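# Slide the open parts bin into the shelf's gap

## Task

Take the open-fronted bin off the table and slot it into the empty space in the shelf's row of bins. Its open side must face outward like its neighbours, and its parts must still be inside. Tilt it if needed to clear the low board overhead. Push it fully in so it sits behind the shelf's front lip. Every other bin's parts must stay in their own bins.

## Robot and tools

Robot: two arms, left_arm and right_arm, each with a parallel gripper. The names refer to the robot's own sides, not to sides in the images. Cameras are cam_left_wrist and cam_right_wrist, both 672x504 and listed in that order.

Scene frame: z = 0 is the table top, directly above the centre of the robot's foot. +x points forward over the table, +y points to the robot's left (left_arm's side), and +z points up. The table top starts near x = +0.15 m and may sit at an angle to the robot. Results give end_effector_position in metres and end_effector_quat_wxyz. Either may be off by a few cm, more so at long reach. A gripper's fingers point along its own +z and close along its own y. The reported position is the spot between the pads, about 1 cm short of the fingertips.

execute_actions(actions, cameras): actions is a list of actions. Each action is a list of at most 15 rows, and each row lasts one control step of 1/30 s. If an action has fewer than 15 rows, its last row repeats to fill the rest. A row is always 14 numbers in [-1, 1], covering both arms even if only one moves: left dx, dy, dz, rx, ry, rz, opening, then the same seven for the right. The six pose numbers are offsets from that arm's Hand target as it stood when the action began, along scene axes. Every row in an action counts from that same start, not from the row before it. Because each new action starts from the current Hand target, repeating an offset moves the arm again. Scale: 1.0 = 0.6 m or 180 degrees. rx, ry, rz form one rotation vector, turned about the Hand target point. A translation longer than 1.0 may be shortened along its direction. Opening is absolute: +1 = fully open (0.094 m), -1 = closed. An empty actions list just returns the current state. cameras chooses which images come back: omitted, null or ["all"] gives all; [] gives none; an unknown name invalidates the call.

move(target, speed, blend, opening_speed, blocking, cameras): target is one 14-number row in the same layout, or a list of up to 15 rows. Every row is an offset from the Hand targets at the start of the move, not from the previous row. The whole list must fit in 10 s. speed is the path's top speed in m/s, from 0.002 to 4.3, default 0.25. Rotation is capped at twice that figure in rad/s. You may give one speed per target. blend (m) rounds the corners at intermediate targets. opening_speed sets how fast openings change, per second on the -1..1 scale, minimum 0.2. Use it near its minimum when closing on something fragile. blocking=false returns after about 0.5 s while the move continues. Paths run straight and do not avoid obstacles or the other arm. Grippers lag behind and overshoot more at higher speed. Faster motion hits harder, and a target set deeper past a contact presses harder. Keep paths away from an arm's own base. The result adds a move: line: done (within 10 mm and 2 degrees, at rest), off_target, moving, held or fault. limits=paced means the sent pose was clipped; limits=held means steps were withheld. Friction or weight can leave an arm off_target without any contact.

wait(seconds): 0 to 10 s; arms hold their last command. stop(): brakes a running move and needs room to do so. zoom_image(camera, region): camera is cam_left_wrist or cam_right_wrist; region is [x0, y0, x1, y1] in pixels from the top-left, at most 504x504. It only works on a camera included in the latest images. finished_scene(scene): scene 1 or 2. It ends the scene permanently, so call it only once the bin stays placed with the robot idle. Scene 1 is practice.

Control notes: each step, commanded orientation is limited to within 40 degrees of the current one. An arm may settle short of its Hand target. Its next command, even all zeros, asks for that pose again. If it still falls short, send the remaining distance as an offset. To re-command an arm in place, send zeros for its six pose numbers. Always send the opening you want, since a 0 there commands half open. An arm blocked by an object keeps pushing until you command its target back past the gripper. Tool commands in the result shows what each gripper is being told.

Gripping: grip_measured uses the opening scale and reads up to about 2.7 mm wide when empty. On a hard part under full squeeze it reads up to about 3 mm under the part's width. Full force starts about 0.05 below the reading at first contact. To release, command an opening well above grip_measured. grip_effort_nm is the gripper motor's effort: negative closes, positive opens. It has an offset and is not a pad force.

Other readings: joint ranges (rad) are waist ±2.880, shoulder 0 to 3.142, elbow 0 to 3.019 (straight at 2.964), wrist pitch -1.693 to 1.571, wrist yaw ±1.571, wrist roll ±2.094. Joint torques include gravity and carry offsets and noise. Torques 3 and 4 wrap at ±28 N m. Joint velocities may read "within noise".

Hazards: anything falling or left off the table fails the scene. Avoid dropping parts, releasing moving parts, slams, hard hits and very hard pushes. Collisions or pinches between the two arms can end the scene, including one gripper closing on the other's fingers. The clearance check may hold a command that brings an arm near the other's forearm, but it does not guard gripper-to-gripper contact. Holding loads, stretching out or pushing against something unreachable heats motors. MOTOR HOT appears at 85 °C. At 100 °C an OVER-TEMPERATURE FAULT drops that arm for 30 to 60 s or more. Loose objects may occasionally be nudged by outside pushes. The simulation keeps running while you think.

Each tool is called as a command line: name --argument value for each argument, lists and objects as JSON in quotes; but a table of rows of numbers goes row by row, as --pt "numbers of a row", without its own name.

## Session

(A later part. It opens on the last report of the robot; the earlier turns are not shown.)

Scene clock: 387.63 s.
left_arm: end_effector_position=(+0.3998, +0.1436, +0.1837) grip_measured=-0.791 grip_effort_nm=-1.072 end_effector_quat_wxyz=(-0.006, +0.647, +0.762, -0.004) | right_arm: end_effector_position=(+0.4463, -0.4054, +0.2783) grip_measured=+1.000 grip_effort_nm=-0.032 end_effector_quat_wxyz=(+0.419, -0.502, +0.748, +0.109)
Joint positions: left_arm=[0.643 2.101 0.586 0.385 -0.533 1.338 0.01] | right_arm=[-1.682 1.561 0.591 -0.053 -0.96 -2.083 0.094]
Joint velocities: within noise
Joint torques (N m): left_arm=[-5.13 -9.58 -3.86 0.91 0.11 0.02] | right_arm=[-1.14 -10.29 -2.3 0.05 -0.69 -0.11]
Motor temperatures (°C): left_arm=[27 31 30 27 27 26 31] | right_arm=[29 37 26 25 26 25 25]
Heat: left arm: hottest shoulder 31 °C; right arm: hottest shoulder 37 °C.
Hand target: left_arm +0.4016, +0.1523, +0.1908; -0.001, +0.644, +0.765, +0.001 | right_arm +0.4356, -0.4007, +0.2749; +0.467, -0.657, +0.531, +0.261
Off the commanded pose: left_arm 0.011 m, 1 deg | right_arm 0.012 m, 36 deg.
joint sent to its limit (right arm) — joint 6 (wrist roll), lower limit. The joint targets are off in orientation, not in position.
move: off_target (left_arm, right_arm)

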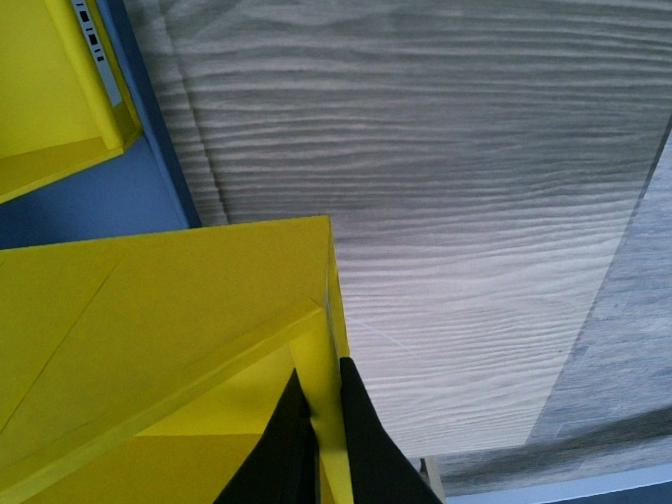

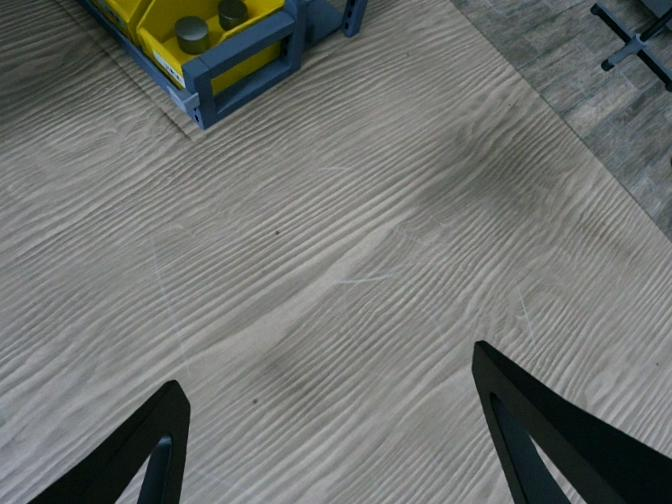

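move --pt "0 0 0 0 0 0 -1 0 0.08 0.05 -0.198 0.355 -0.5 1" --pt "0 0 0 0 0 0 -1 -0.076 0.3 0.0 -0.198 -0.578 0.599 1" --speed 0.4

Scene clock: 428.63 s.
left_arm: end_effector_position=(+0.3997, +0.1438, +0.1837) grip_measured=-0.791 grip_effort_nm=-1.077 end_effector_quat_wxyz=(-0.006, +0.647, +0.762, -0.004) | right_arm: end_effector_position=(+0.4040, -0.2283, +0.2735) grip_measured=+1.000 grip_effort_nm=-0.037 end_effector_quat_wxyz=(-0.117, +0.788, +0.577, +0.181)
Joint positions: left_arm=[0.643 2.101 0.585 0.386 -0.533 1.339 0.01] | right_arm=[-1.018 1.574 0.309 0.334 -0.094 1.579 0.094]
Joint velocities: within noise
Joint torques (N m): left_arm=[-5.13 -9.58 -3.82 0.83 0.11 0.03] | right_arm=[3.49 -6.95 -4.59 0.32 -0.11 0.1]
Motor temperatures (°C): left_arm=[27 32 31 27 26 26 31] | right_arm=[28 35 25 25 26 25 25]
Heat: left arm: hottest shoulder 32 °C; right arm: hottest shoulder 35 °C.
Hand target: left_arm +0.4017, +0.1524, +0.1907; -0.001, +0.644, +0.765, +0.001 | right_arm +0.3901, -0.2208, +0.2747; -0.128, +0.787, +0.577, +0.175
Off the commanded pose: left_arm 0.011 m, 1 deg | right_arm 0.016 m, 1 deg.
move: off_target (left_arm, right_arm)

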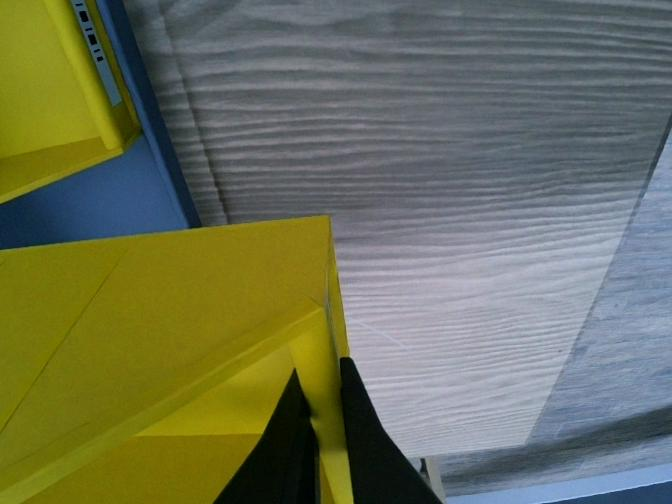

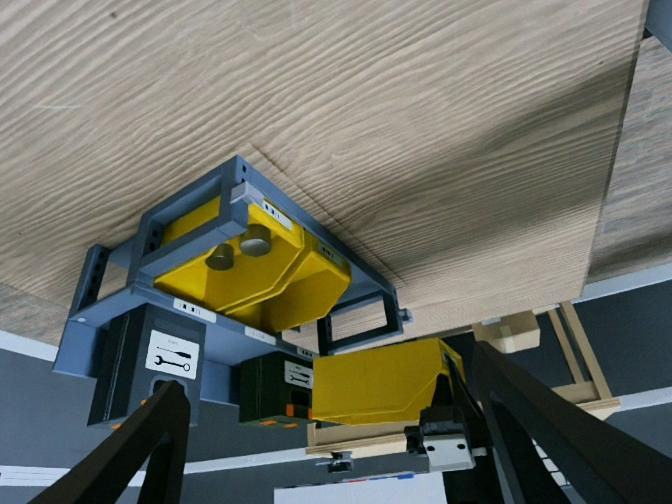

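zoom_image --camera "cam_right_wrist" --region '[60, 130, 560, 480]'

zoom_image --camera "cam_right_wrist" --region '[220, 180, 480, 440]'

Scaled by 1.008 from the camera's 672x504 image, which has a finer 960x720 frame.

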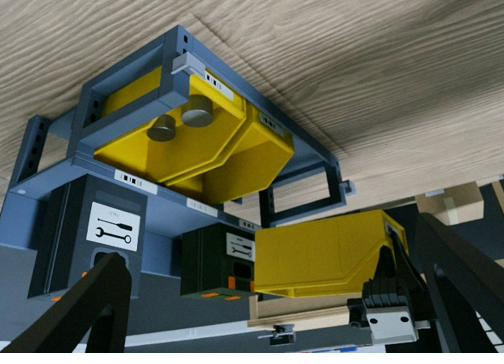

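Scaled by 1.938 from the camera's 672x504 image, which has a finer 960x720 frame.

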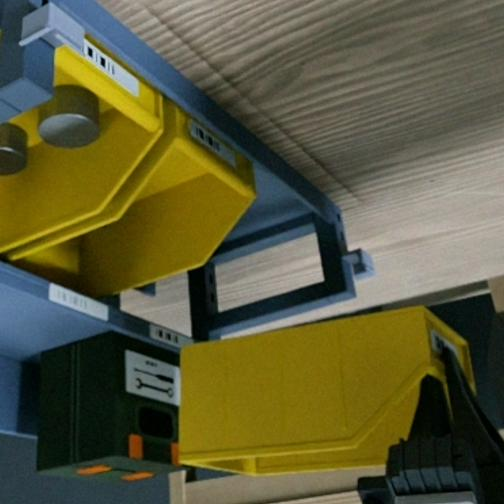

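move --target '[-0.006,0.033,-0.1,0,0,0.008,-1,0,0,0,0,0,0,1]' --speed 0.1

zoom_image --camera "cam_right_wrist" --region '[220, 180, 480, 440]'

zoom_image --camera "cam_left_wrist" --region '[0, 0, 400, 300]'

Scene clock: 453.87 s.
left_arm: end_effector_position=(+0.3973, +0.1699, +0.1336) grip_measured=-0.791 grip_effort_nm=-1.072 end_effector_quat_wxyz=(-0.003, +0.634, +0.773, -0.002) | right_arm: end_effector_position=(+0.4041, -0.2284, +0.2735) grip_measured=+1.000 grip_effort_nm=-0.046 end_effector_quat_wxyz=(-0.117, +0.788, +0.577, +0.181)
Joint positions: left_arm=[0.786 2.218 0.635 0.53 -0.467 1.454 0.01] | right_arm=[-1.018 1.574 0.309 0.334 -0.093 1.58 0.094]
Joint velocities: within noise
Joint torques (N m): left_arm=[-4.89 -6.83 -2.82 0.91 0.14 0.04] | right_arm=[3.49 -7 -4.62 0.39 -0.11 0.05]
Motor temperatures (°C): left_arm=[27 32 31 27 26 26 32] | right_arm=[28 33 26 25 25 25 25]
Heat: left arm: hottest shoulder 32 °C; right arm: hottest shoulder 33 °C.
Hand target: left_arm +0.3980, +0.1721, +0.1308; -0.001, +0.634, +0.773, +0.001 | right_arm +0.3901, -0.2209, +0.2748; -0.128, +0.787, +0.577, +0.175
Off the commanded pose: left_arm 0.004 m, 0 deg | right_arm 0.016 m, 2 deg.
move: off_target (right_arm)

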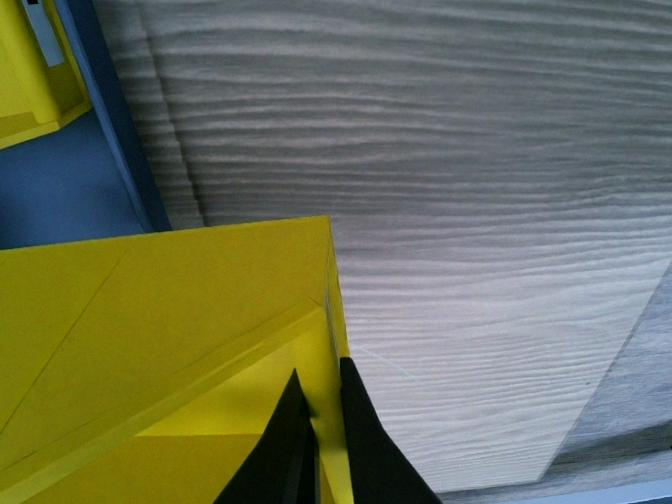

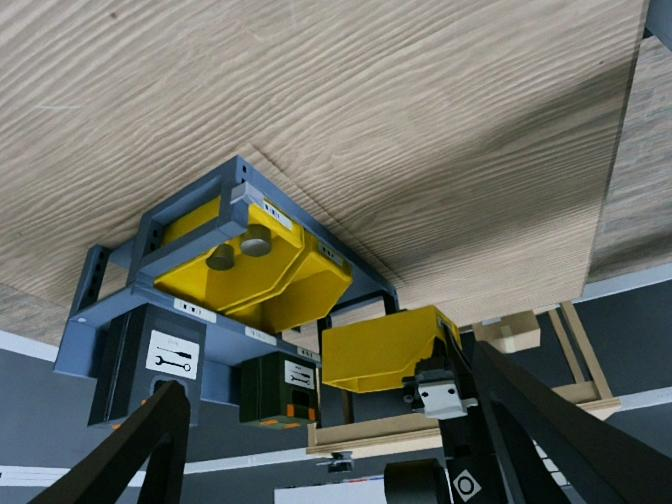

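Scaled by 1.938 from the camera's 672x504 image, which has a finer 960x720 frame.

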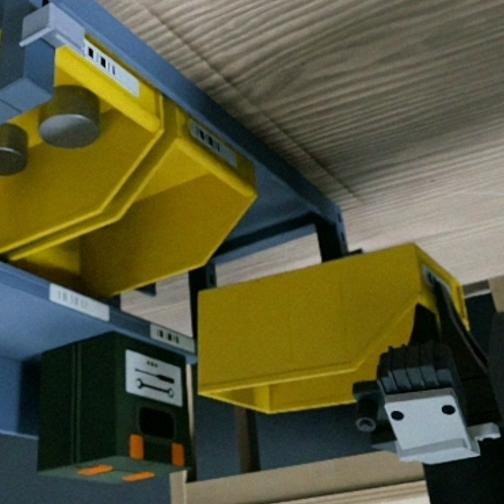

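Scaled by 1.260 from the camera's 672x504 image, which has a finer 960x720 frame.

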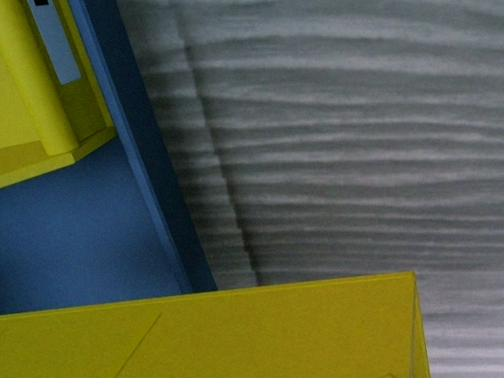

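move --target '[0,0,-0.0967,0,0,0,-1,0,0,0,0,0,0,1]' --speed 0.08

zoom_image --camera "cam_right_wrist" --region '[220, 180, 480, 440]'

zoom_image --camera "cam_left_wrist" --region '[0, 0, 400, 300]'

Scene clock: 473.57 s.
left_arm: end_effector_position=(+0.3979, +0.1688, +0.0757) grip_measured=-0.791 grip_effort_nm=-1.067 end_effector_quat_wxyz=(-0.003, +0.635, +0.773, -0.003) | right_arm: end_effector_position=(+0.4039, -0.2284, +0.2734) grip_measured=+1.000 grip_effort_nm=-0.042 end_effector_quat_wxyz=(-0.117, +0.788, +0.576, +0.181)
Joint positions: left_arm=[0.855 2.372 0.76 0.587 -0.43 1.521 0.01] | right_arm=[-1.018 1.574 0.309 0.334 -0.093 1.58 0.094]
Joint velocities: within noise
Joint torques (N m): left_arm=[-4.84 -6.89 -3.21 0.84 0.15 0.04] | right_arm=[3.49 -7.06 -4.62 0.43 -0.11 0.05]
Motor temperatures (°C): left_arm=[26 31 31 27 26 26 32] | right_arm=[28 32 26 25 25 25 25]
Heat: left arm: hottest gripper 32 °C; right arm: hottest shoulder 32 °C.
Hand target: left_arm +0.3980, +0.1720, +0.0727; -0.001, +0.634, +0.773, +0.001 | right_arm +0.3900, -0.2209, +0.2747; -0.128, +0.787, +0.577, +0.175
Off the commanded pose: left_arm 0.004 m, 0 deg | right_arm 0.016 m, 1 deg.
move: off_target (right_arm)

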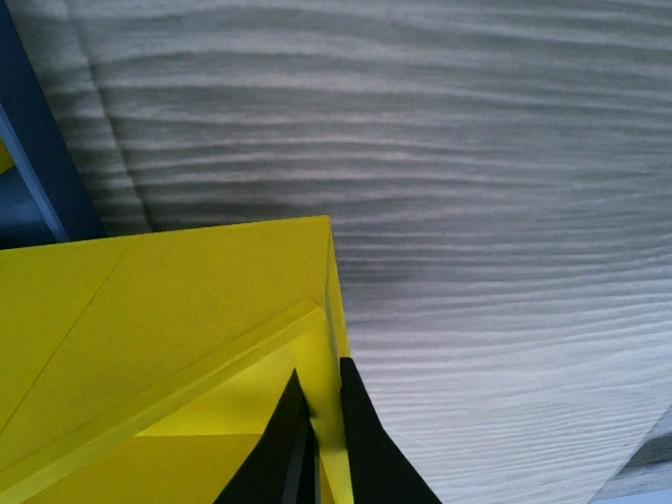

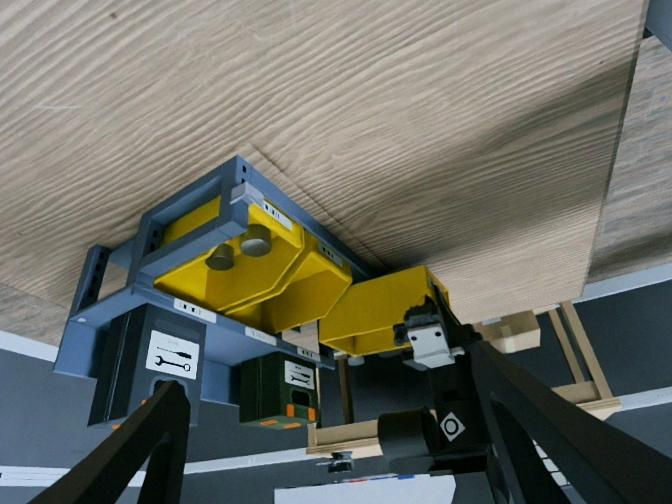

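Scaled by 1.938 from the camera's 672x504 image, which has a finer 960x720 frame.

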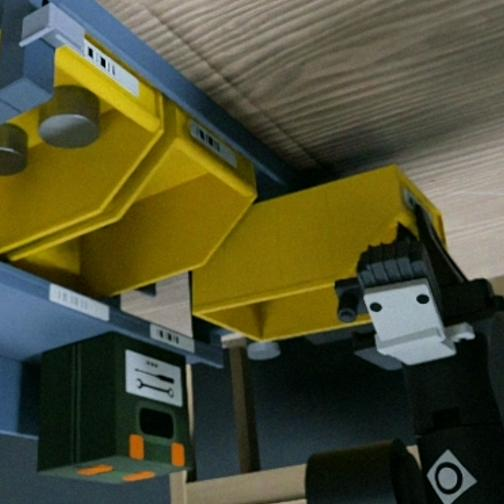

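Scaled by 1.260 from the camera's 672x504 image, which has a finer 960x720 frame.

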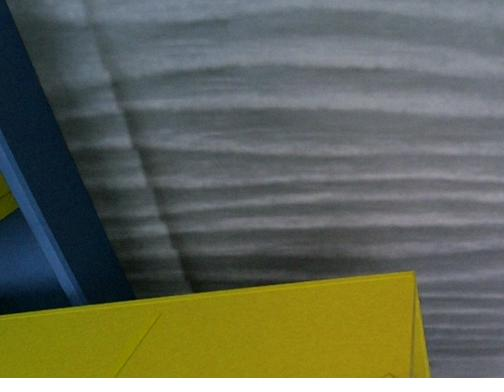

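move --target '[0,0,-0.018,-0.0051,0.0273,0,-1,0,0,0,0,0,0,1]' --speed 0.06

zoom_image --camera "cam_right_wrist" --region '[220, 180, 480, 440]'

Scene clock: 491.07 s.
left_arm: end_effector_position=(+0.3990, +0.1675, +0.0639) grip_measured=-0.791 grip_effort_nm=-1.082 end_effector_quat_wxyz=(-0.026, +0.640, +0.767, -0.030) | right_arm: end_effector_position=(+0.4039, -0.2284, +0.2734) grip_measured=+1.000 grip_effort_nm=-0.042 end_effector_quat_wxyz=(-0.117, +0.788, +0.576, +0.181)
Joint positions: left_arm=[0.866 2.372 0.818 0.456 -0.422 1.515 0.01] | right_arm=[-1.018 1.574 0.309 0.334 -0.093 1.58 0.094]
Joint velocities: within noise
Joint torques (N m): left_arm=[-4.78 -7.82 -2.96 -0.17 0.22 -0.14] | right_arm=[3.49 -7.12 -4.62 0.43 -0.11 0.05]
Motor temperatures (°C): left_arm=[26 31 30 27 26 26 32] | right_arm=[28 32 26 25 25 25 25]
Heat: left arm: hottest gripper 32 °C; right arm: hottest shoulder 32 °C.
Hand target: left_arm +0.3979, +0.1722, +0.0619; -0.030, +0.634, +0.772, -0.033 | right_arm +0.3901, -0.2209, +0.2747; -0.128, +0.787, +0.577, +0.175
Off the commanded pose: left_arm 0.005 m, 1 deg | right_arm 0.016 m, 1 deg.
move: off_target (right_arm)

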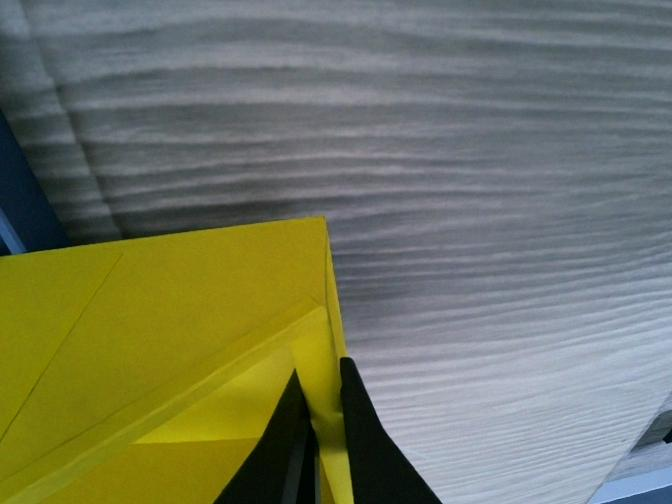

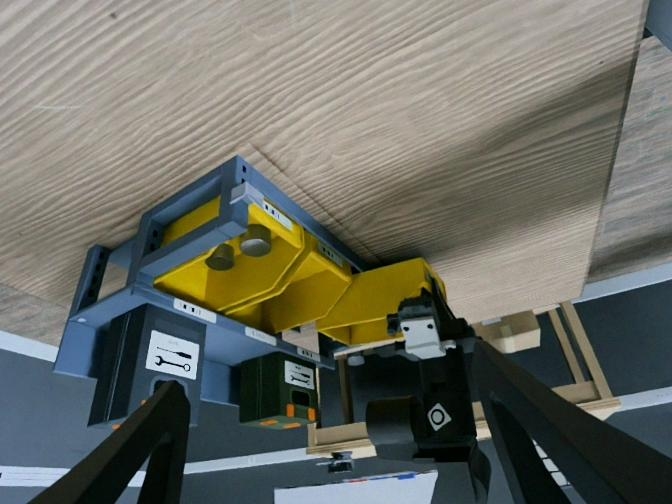

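Scaled by 1.938 from the camera's 672x504 image, which has a finer 960x720 frame.

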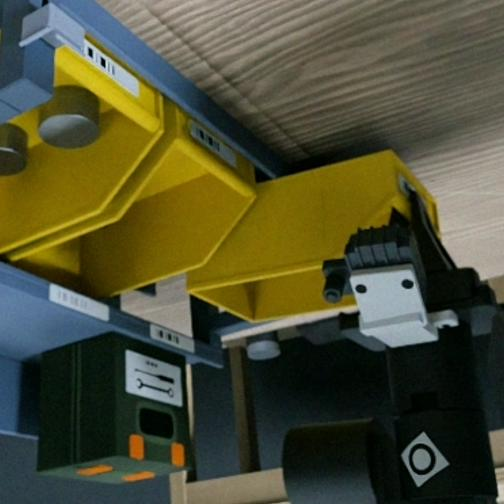

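move --target '[0.05,0.0095,0.008,0,0,0,-1,0,0,0,0,0,0,1]' --speed 0.06

zoom_image --camera "cam_right_wrist" --region '[220, 180, 480, 440]'

Scene clock: 496.50 s.
left_arm: end_effector_position=(+0.4177, +0.1706, +0.0640) grip_measured=-0.791 grip_effort_nm=-1.062 end_effector_quat_wxyz=(-0.032, +0.642, +0.765, -0.037) | right_arm: end_effector_position=(+0.4039, -0.2284, +0.2734) grip_measured=+1.000 grip_effort_nm=-0.046 end_effector_quat_wxyz=(-0.117, +0.788, +0.576, +0.181)
Joint positions: left_arm=[0.866 2.337 0.857 0.361 -0.422 1.511 0.01] | right_arm=[-1.018 1.574 0.309 0.334 -0.093 1.58 0.094]
Joint velocities: within noise
Joint torques (N m): left_arm=[-5.25 -9.93 -2.65 -0.34 0.15 -0.13] | right_arm=[3.43 -7.06 -4.6 0.39 -0.11 0.05]
Motor temperatures (°C): left_arm=[26 31 30 27 26 26 32] | right_arm=[28 32 26 25 25 25 25]
Heat: left arm: hottest gripper 32 °C; right arm: hottest shoulder 32 °C.
Hand target: left_arm +0.4279, +0.1779, +0.0667; -0.030, +0.633, +0.772, -0.033 | right_arm +0.3901, -0.2209, +0.2747; -0.128, +0.787, +0.577, +0.175
Off the commanded pose: left_arm 0.013 m, 1 deg | right_arm 0.016 m, 1 deg.
move: off_target (left_arm, right_arm)

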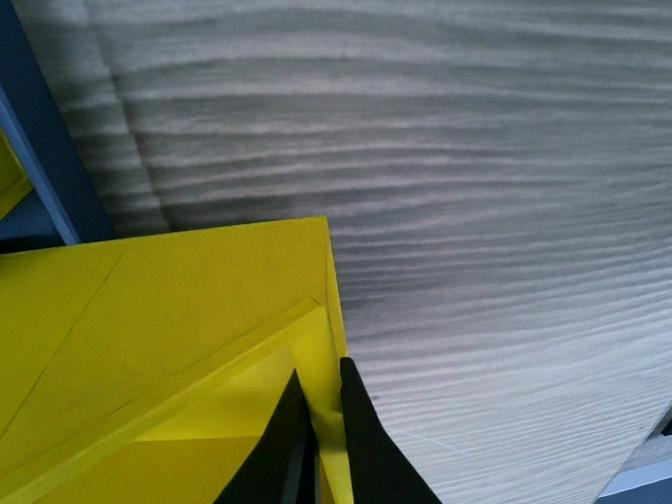

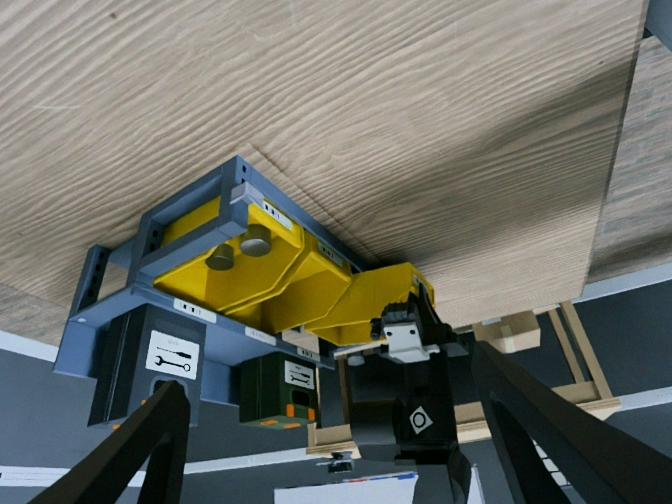

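Scaled by 1.938 from the camera's 672x504 image, which has a finer 960x720 frame.

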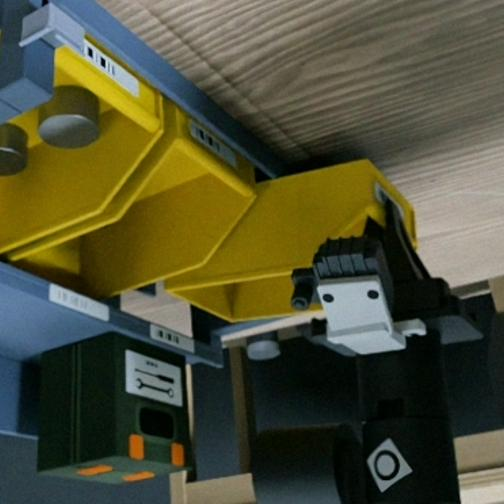

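zoom_image --camera "cam_right_wrist" --region '[290, 240, 450, 380]'

Scaled by 3.150 from the camera's 672x504 image, which has a finer 960x720 frame.

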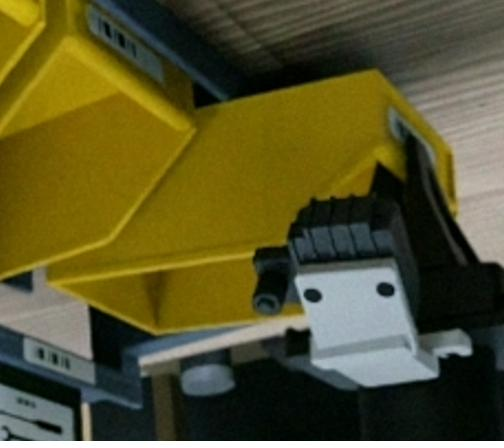

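move --pt "0.002 -0.012 0 0 0 0 -1 0 0 0 0 0 0 1" --pt "0.04 -0.005 0 0 0 0 -1 0 0 0 0 0 0 1" --speed 0.06

zoom_image --camera "cam_right_wrist" --region '[290, 240, 450, 380]'

Scene clock: 513.93 s.
left_arm: end_effector_position=(+0.4395, +0.1727, +0.0607) grip_measured=-0.791 grip_effort_nm=-1.077 end_effector_quat_wxyz=(-0.035, +0.638, +0.769, -0.039) | right_arm: end_effector_position=(+0.4039, -0.2284, +0.2734) grip_measured=+1.000 grip_effort_nm=-0.042 end_effector_quat_wxyz=(-0.117, +0.788, +0.576, +0.181)
Joint positions: left_arm=[0.866 2.318 0.907 0.285 -0.422 1.497 0.01] | right_arm=[-1.018 1.574 0.309 0.334 -0.093 1.58 0.094]
Joint velocities: within noise
Joint torques (N m): left_arm=[-6.77 -10.52 -2.28 -0.25 -0.07 -0.14] | right_arm=[3.43 -7.06 -4.6 0.42 -0.11 0.05]
Motor temperatures (°C): left_arm=[26 31 30 27 26 26 32] | right_arm=[28 31 26 25 25 25 25]
Heat: left arm: hottest gripper 32 °C; right arm: hottest shoulder 31 °C.
Hand target: left_arm +0.4520, +0.1748, +0.0666; -0.029, +0.633, +0.773, -0.033 | right_arm +0.3901, -0.2209, +0.2747; -0.128, +0.787, +0.577, +0.175
Off the commanded pose: left_arm 0.014 m, 1 deg | right_arm 0.016 m, 1 deg.
move: off_target (left_arm, right_arm)

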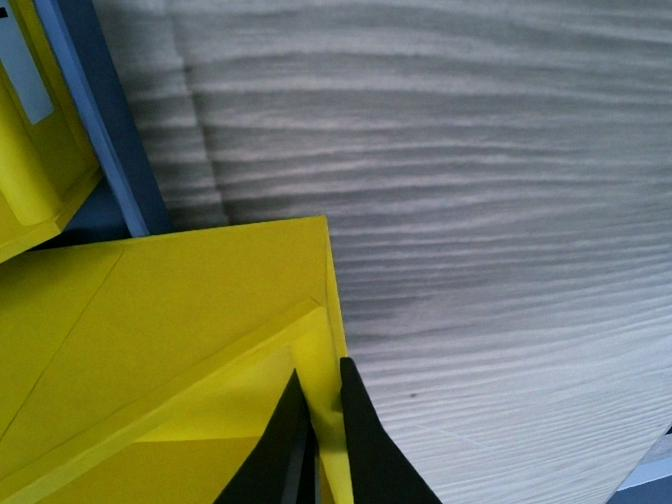

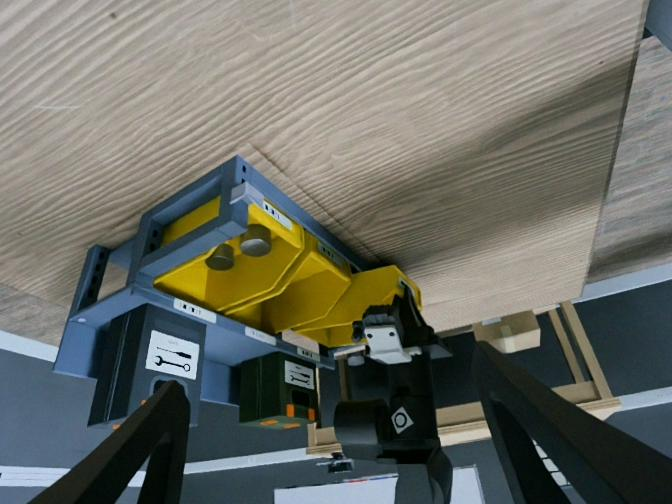

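Scaled by 3.150 from the camera's 672x504 image, which has a finer 960x720 frame.

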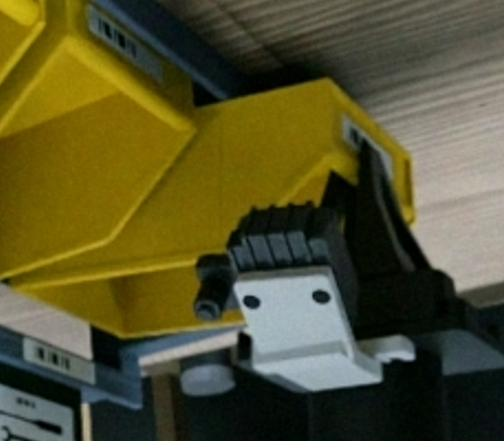

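move --target '[0.0425,-0.0005,0.005,0,0,0,-1,0,0,0,0,0,0,1]' --speed 0.06

zoom_image --camera "cam_right_wrist" --region '[290, 240, 450, 380]'

Scene clock: 524.87 s.
left_arm: end_effector_position=(+0.4613, +0.1767, +0.0606) grip_measured=-0.791 grip_effort_nm=-1.057 end_effector_quat_wxyz=(-0.039, +0.635, +0.770, -0.040) | right_arm: end_effector_position=(+0.4039, -0.2284, +0.2734) grip_measured=+1.000 grip_effort_nm=-0.046 end_effector_quat_wxyz=(-0.117, +0.788, +0.576, +0.181)
Joint positions: left_arm=[0.866 2.294 0.953 0.206 -0.426 1.487 0.01] | right_arm=[-1.018 1.574 0.309 0.334 -0.093 1.58 0.094]
Joint velocities: within noise
Joint torques (N m): left_arm=[-8 -11.22 -1.77 -0.2 -0.13 -0.14] | right_arm=[3.49 -7.12 -4.59 0.42 -0.11 0.05]
Motor temperatures (°C): left_arm=[26 31 30 27 26 26 32] | right_arm=[28 31 26 25 25 25 25]
Heat: left arm: hottest gripper 32 °C; right arm: hottest shoulder 31 °C.
Hand target: left_arm +0.4775, +0.1746, +0.0697; -0.030, +0.633, +0.773, -0.033 | right_arm +0.3901, -0.2209, +0.2747; -0.128, +0.787, +0.577, +0.175
Off the commanded pose: left_arm 0.019 m, 1 deg | right_arm 0.016 m, 1 deg.
move: off_target (left_arm, right_arm)

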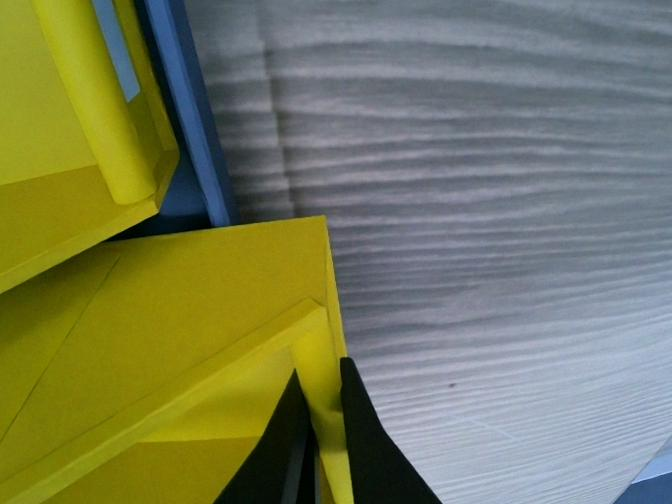

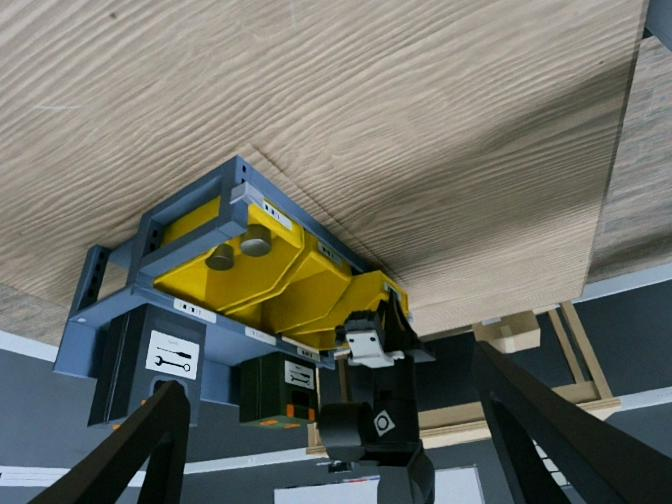

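Scaled by 3.150 from the camera's 672x504 image, which has a finer 960x720 frame.

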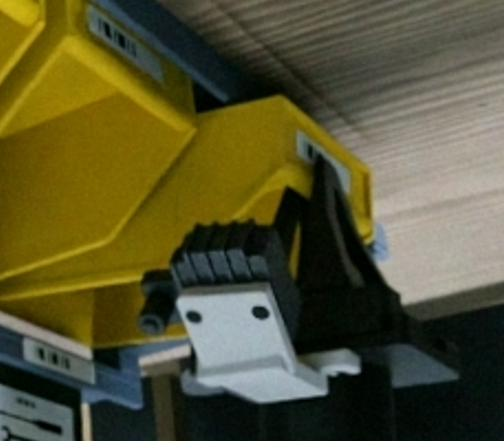

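move --target '[0.045,0.006,0.004,0,0,0,-1,0,0,0,0,0,0,1]' --speed 0.06

zoom_image --camera "cam_right_wrist" --region '[290, 240, 450, 380]'

Scene clock: 540.97 s.
left_arm: end_effector_position=(+0.4875, +0.1815, +0.0615) grip_measured=-0.791 grip_effort_nm=-1.067 end_effector_quat_wxyz=(-0.040, +0.634, +0.771, -0.041) | right_arm: end_effector_position=(+0.4039, -0.2284, +0.2734) grip_measured=+1.000 grip_effort_nm=-0.046 end_effector_quat_wxyz=(-0.117, +0.788, +0.576, +0.181)
Joint positions: left_arm=[0.866 2.27 1.006 0.127 -0.427 1.484 0.01] | right_arm=[-1.018 1.574 0.309 0.334 -0.093 1.58 0.094]
Joint velocities: within noise
Joint torques (N m): left_arm=[-8.47 -11.87 -1.28 -0.31 -0.14 -0.17] | right_arm=[3.49 -7.06 -4.63 0.4 -0.11 0.05]
Motor temperatures (°C): left_arm=[26 31 30 27 26 26 32] | right_arm=[28 31 26 25 25 25 25]
Heat: left arm: hottest gripper 32 °C; right arm: hottest shoulder 31 °C.
Hand target: left_arm +0.5047, +0.1782, +0.0721; -0.029, +0.633, +0.773, -0.032 | right_arm +0.3901, -0.2209, +0.2748; -0.128, +0.787, +0.577, +0.175
Off the commanded pose: left_arm 0.020 m, 2 deg | right_arm 0.016 m, 1 deg.
move: off_target (left_arm, right_arm)

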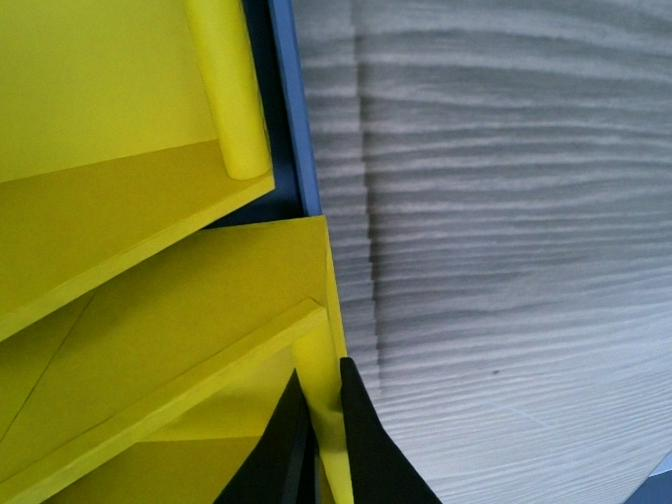

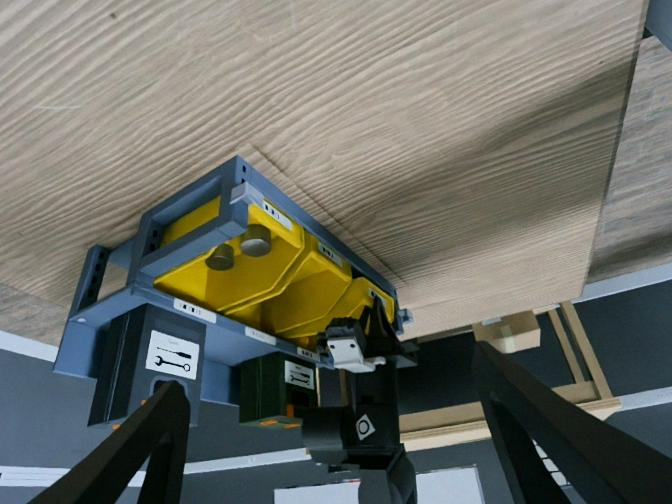

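Scaled by 3.150 from the camera's 672x504 image, which has a finer 960x720 frame.

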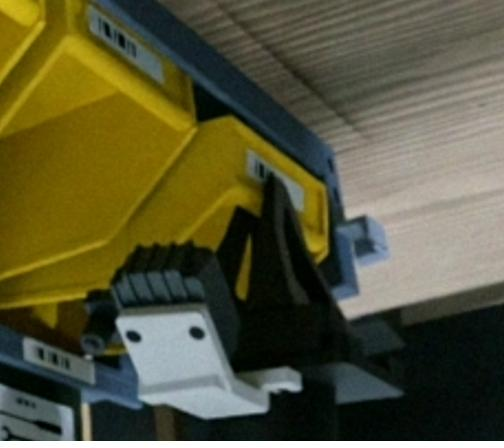

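move --target '[0.02,0.0037,0.002,0,0,0,-1,0,0,0,0,0,0,1]' --speed 0.06

zoom_image --camera "cam_right_wrist" --region '[290, 240, 450, 380]'

zoom_image --camera "cam_left_wrist" --region '[180, 0, 480, 440]'

Scene clock: 546.37 s.
left_arm: end_effector_position=(+0.4962, +0.1829, +0.0615) grip_measured=-0.791 grip_effort_nm=-1.062 end_effector_quat_wxyz=(-0.042, +0.635, +0.770, -0.043) | right_arm: end_effector_position=(+0.4039, -0.2284, +0.2734) grip_measured=+1.000 grip_effort_nm=-0.032 end_effector_quat_wxyz=(-0.117, +0.788, +0.576, +0.181)
Joint positions: left_arm=[0.866 2.263 1.028 0.092 -0.427 1.483 0.01] | right_arm=[-1.018 1.574 0.309 0.334 -0.093 1.58 0.094]
Joint velocities: within noise
Joint torques (N m): left_arm=[-8.59 -12.34 -0.99 -0.42 -0.13 -0.14] | right_arm=[3.43 -7.06 -4.62 0.42 -0.11 0.06]
Motor temperatures (°C): left_arm=[27 31 30 27 26 26 33] | right_arm=[28 31 26 25 25 25 25]
Heat: left arm: hottest gripper 33 °C; right arm: hottest shoulder 31 °C.
Hand target: left_arm +0.5164, +0.1804, +0.0733; -0.030, +0.633, +0.773, -0.033 | right_arm +0.3901, -0.2209, +0.2748; -0.128, +0.787, +0.577, +0.175
Off the commanded pose: left_arm 0.024 m, 2 deg | right_arm 0.016 m, 1 deg.
move: off_target (left_arm, right_arm)

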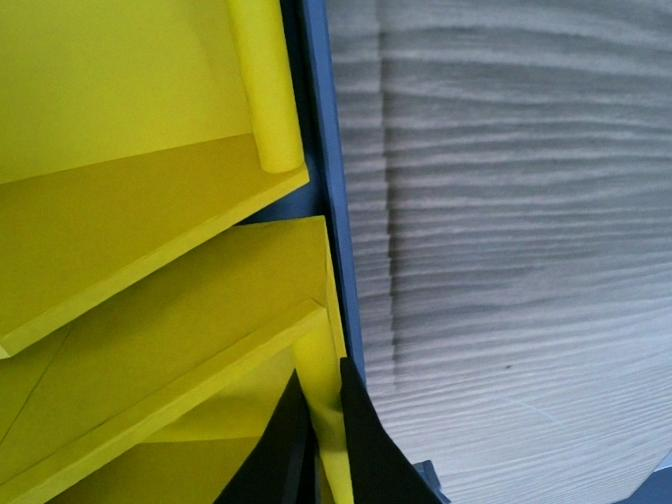

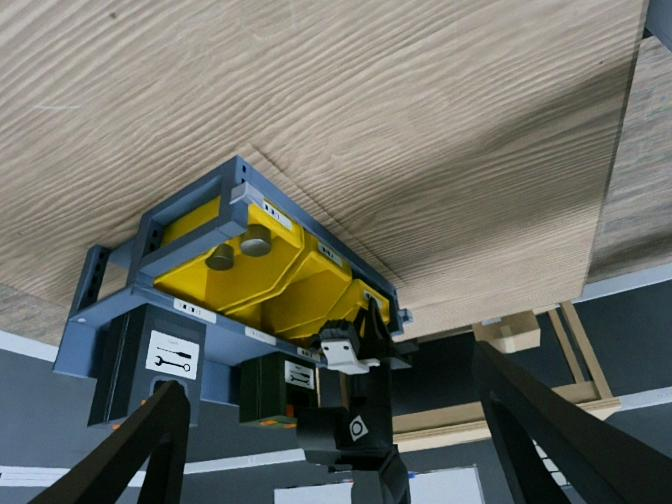

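Scaled by 3.150 from the camera's 672x504 image, which has a finer 960x720 frame.

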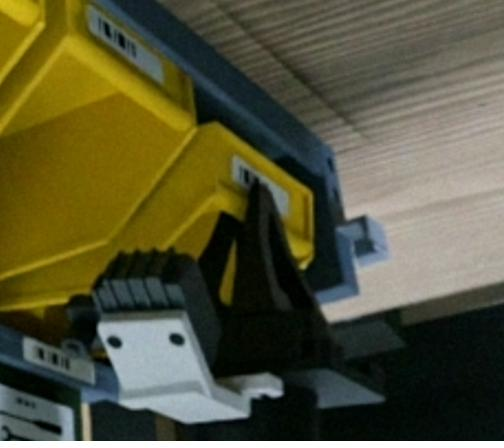

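Scaled by 1.145 from the camera's 672x504 image, which has a finer 960x720 frame.

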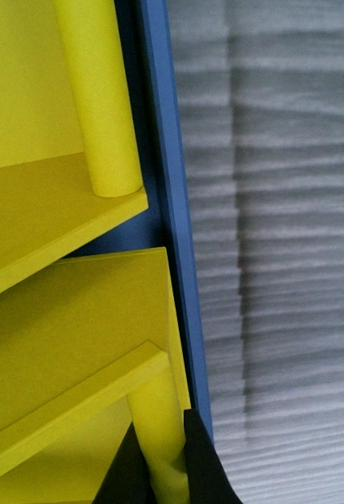

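move --pt "0.0075 0.001 0.0 0 0 0 -1 0 0 0 0 0 0 1" --pt "0.0075 0.001 -0.02 0.003 -0.0164 0 -1 0 0 0 0 0 0 1" --speed 0.05

zoom_image --camera "cam_right_wrist" --region '[290, 240, 450, 380]'

zoom_image --camera "cam_left_wrist" --region '[180, 0, 480, 440]'

Scene clock: 556.33 s.
left_arm: end_effector_position=(+0.5079, +0.1839, +0.0590) grip_measured=-0.791 grip_effort_nm=-1.067 end_effector_quat_wxyz=(-0.027, +0.632, +0.774, -0.026) | right_arm: end_effector_position=(+0.4039, -0.2284, +0.2734) grip_measured=+1.000 grip_effort_nm=-0.051 end_effector_quat_wxyz=(-0.117, +0.788, +0.576, +0.181)
Joint positions: left_arm=[0.866 2.268 1.032 0.143 -0.428 1.494 0.01] | right_arm=[-1.018 1.574 0.309 0.334 -0.093 1.58 0.094]
Joint velocities: within noise
Joint torques (N m): left_arm=[-7.82 -10.34 -0.94 1.28 -0.06 0.06] | right_arm=[3.49 -7 -4.62 0.4 -0.11 0.05]
Motor temperatures (°C): left_arm=[27 32 29 27 26 26 33] | right_arm=[28 31 26 25 25 25 25]
Heat: left arm: hottest gripper 33 °C; right arm: hottest shoulder 31 °C.
Hand target: left_arm +0.5211, +0.1810, +0.0613; -0.012, +0.634, +0.773, -0.013 | right_arm +0.3901, -0.2209, +0.2748; -0.128, +0.787, +0.577, +0.175
Off the commanded pose: left_arm 0.014 m, 2 deg | right_arm 0.016 m, 1 deg.
move: off_target (left_arm, right_arm)

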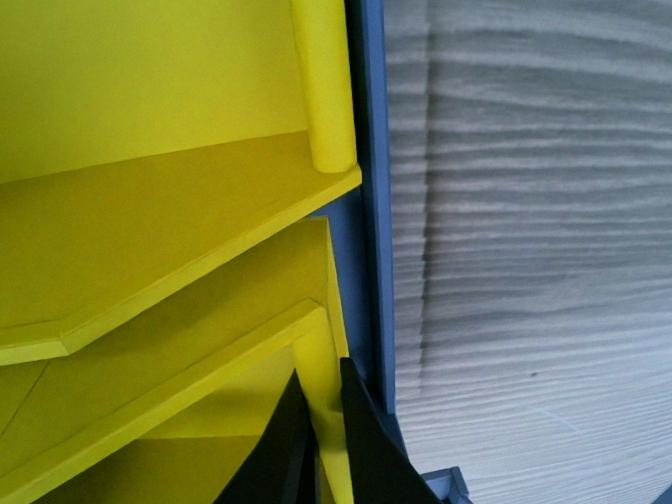

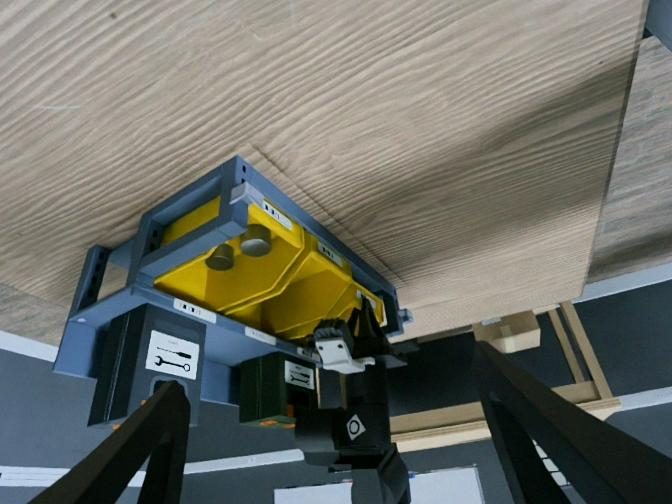

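Scaled by 3.150 from the camera's 672x504 image, which has a finer 960x720 frame.

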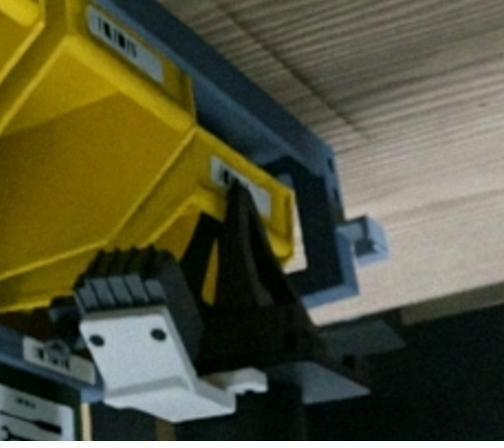

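Scaled by 1.145 from the camera's 672x504 image, which has a finer 960x720 frame.

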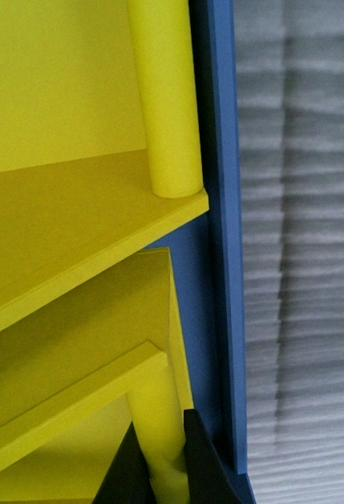

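move --target '[-0.006,-0.001,-0.026,0.003,-0.0164,0,-1,0,0,0,0,0,0,1]' --speed 0.04

zoom_image --camera "cam_right_wrist" --region '[290, 240, 450, 380]'

Scene clock: 564.27 s.
left_arm: end_effector_position=(+0.5078, +0.1780, +0.0458) grip_measured=-0.791 grip_effort_nm=-1.072 end_effector_quat_wxyz=(-0.006, +0.635, +0.772, -0.003) | right_arm: end_effector_position=(+0.4039, -0.2284, +0.2734) grip_measured=+1.000 grip_effort_nm=-0.046 end_effector_quat_wxyz=(-0.117, +0.788, +0.576, +0.181)
Joint positions: left_arm=[0.866 2.316 1.03 0.26 -0.429 1.529 0.01] | right_arm=[-1.018 1.574 0.309 0.334 -0.093 1.58 0.094]
Joint velocities: within noise
Joint torques (N m): left_arm=[-6.65 -10.05 -1.26 1.13 0.15 0.06] | right_arm=[3.43 -7.06 -4.6 0.43 -0.11 0.05]
Motor temperatures (°C): left_arm=[27 32 29 27 26 26 33] | right_arm=[28 31 26 25 25 25 25]
Heat: left arm: hottest gripper 33 °C; right arm: hottest shoulder 31 °C.
Hand target: left_arm +0.5172, +0.1804, +0.0457; +0.004, +0.634, +0.773, +0.007 | right_arm +0.3901, -0.2209, +0.2748; -0.128, +0.787, +0.577, +0.175
Off the commanded pose: left_arm 0.010 m, 2 deg | right_arm 0.016 m, 1 deg.
move: off_target (right_arm)

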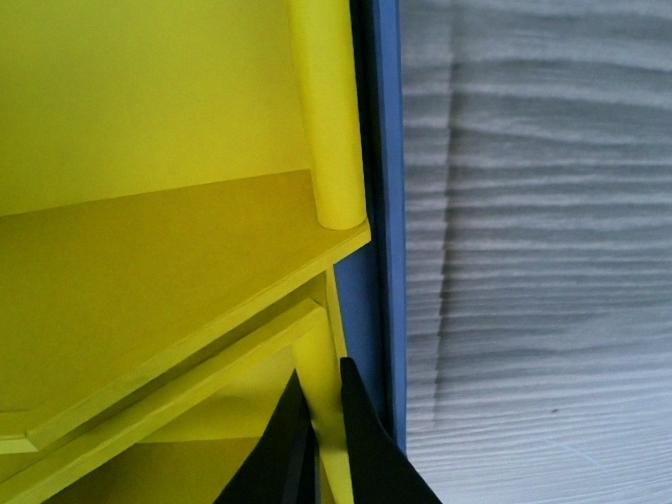

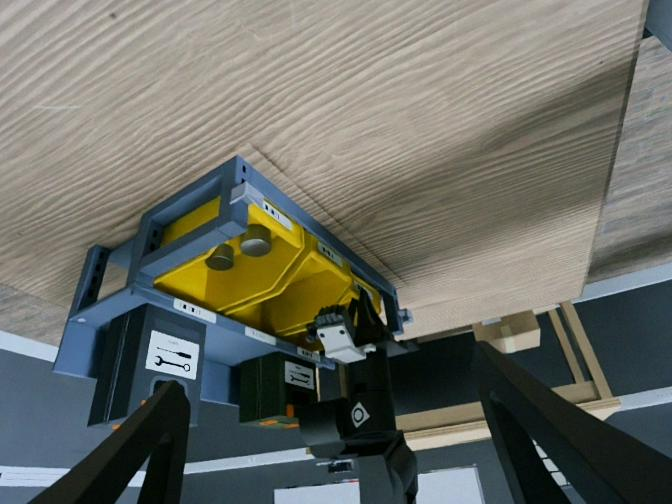

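Scaled by 3.150 from the camera's 672x504 image, which has a finer 960x720 frame.

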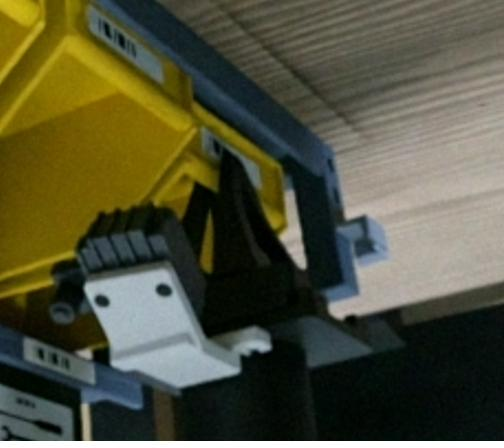

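move --target '[0,0,-0.01,0,0,0,-1,0,0,0,0,0,0,1]' --speed 0.03 --cameras '["cam_left_wrist"]'

Scene clock: 568.47 s.
left_arm: end_effector_position=(+0.5076, +0.1768, +0.0434) grip_measured=-0.791 grip_effort_nm=-1.072 end_effector_quat_wxyz=(-0.005, +0.636, +0.772, -0.001) | right_arm: end_effector_position=(+0.4039, -0.2284, +0.2734) grip_measured=+1.000 grip_effort_nm=-0.046 end_effector_quat_wxyz=(-0.117, +0.788, +0.576, +0.181)
Joint positions: left_arm=[0.866 2.324 1.033 0.27 -0.429 1.534 0.01] | right_arm=[-1.018 1.574 0.309 0.334 -0.093 1.58 0.094]
Joint velocities: within noise
Joint torques (N m): left_arm=[-6.24 -9.52 -0.64 1.02 0.26 0.05] | right_arm=[3.43 -7.06 -4.62 0.42 -0.11 0.05]
Motor temperatures (°C): left_arm=[27 32 29 27 26 26 33] | right_arm=[28 31 26 25 25 25 25]
Heat: left arm: hottest gripper 33 °C; right arm: hottest shoulder 31 °C.
Hand target: left_arm +0.5173, +0.1804, +0.0397; +0.004, +0.634, +0.773, +0.007 | right_arm +0.3901, -0.2209, +0.2748; -0.128, +0.787, +0.577, +0.175
Off the commanded pose: left_arm 0.011 m, 1 deg | right_arm 0.016 m, 1 deg.
move: off_target (left_arm, right_arm)
Images, in order (width x height): cam_left_wrist 672x504.

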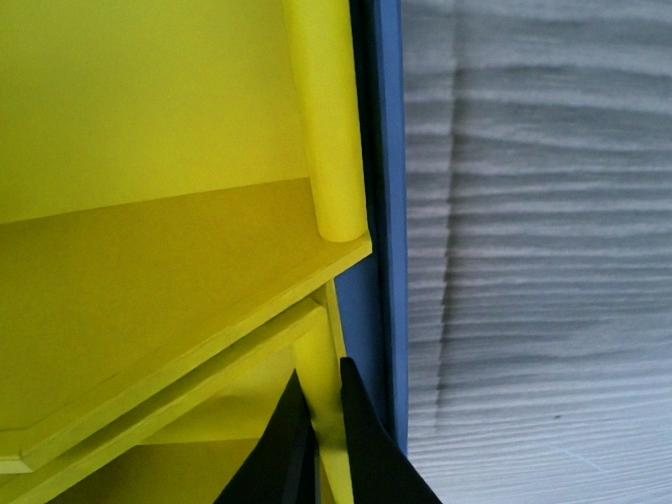

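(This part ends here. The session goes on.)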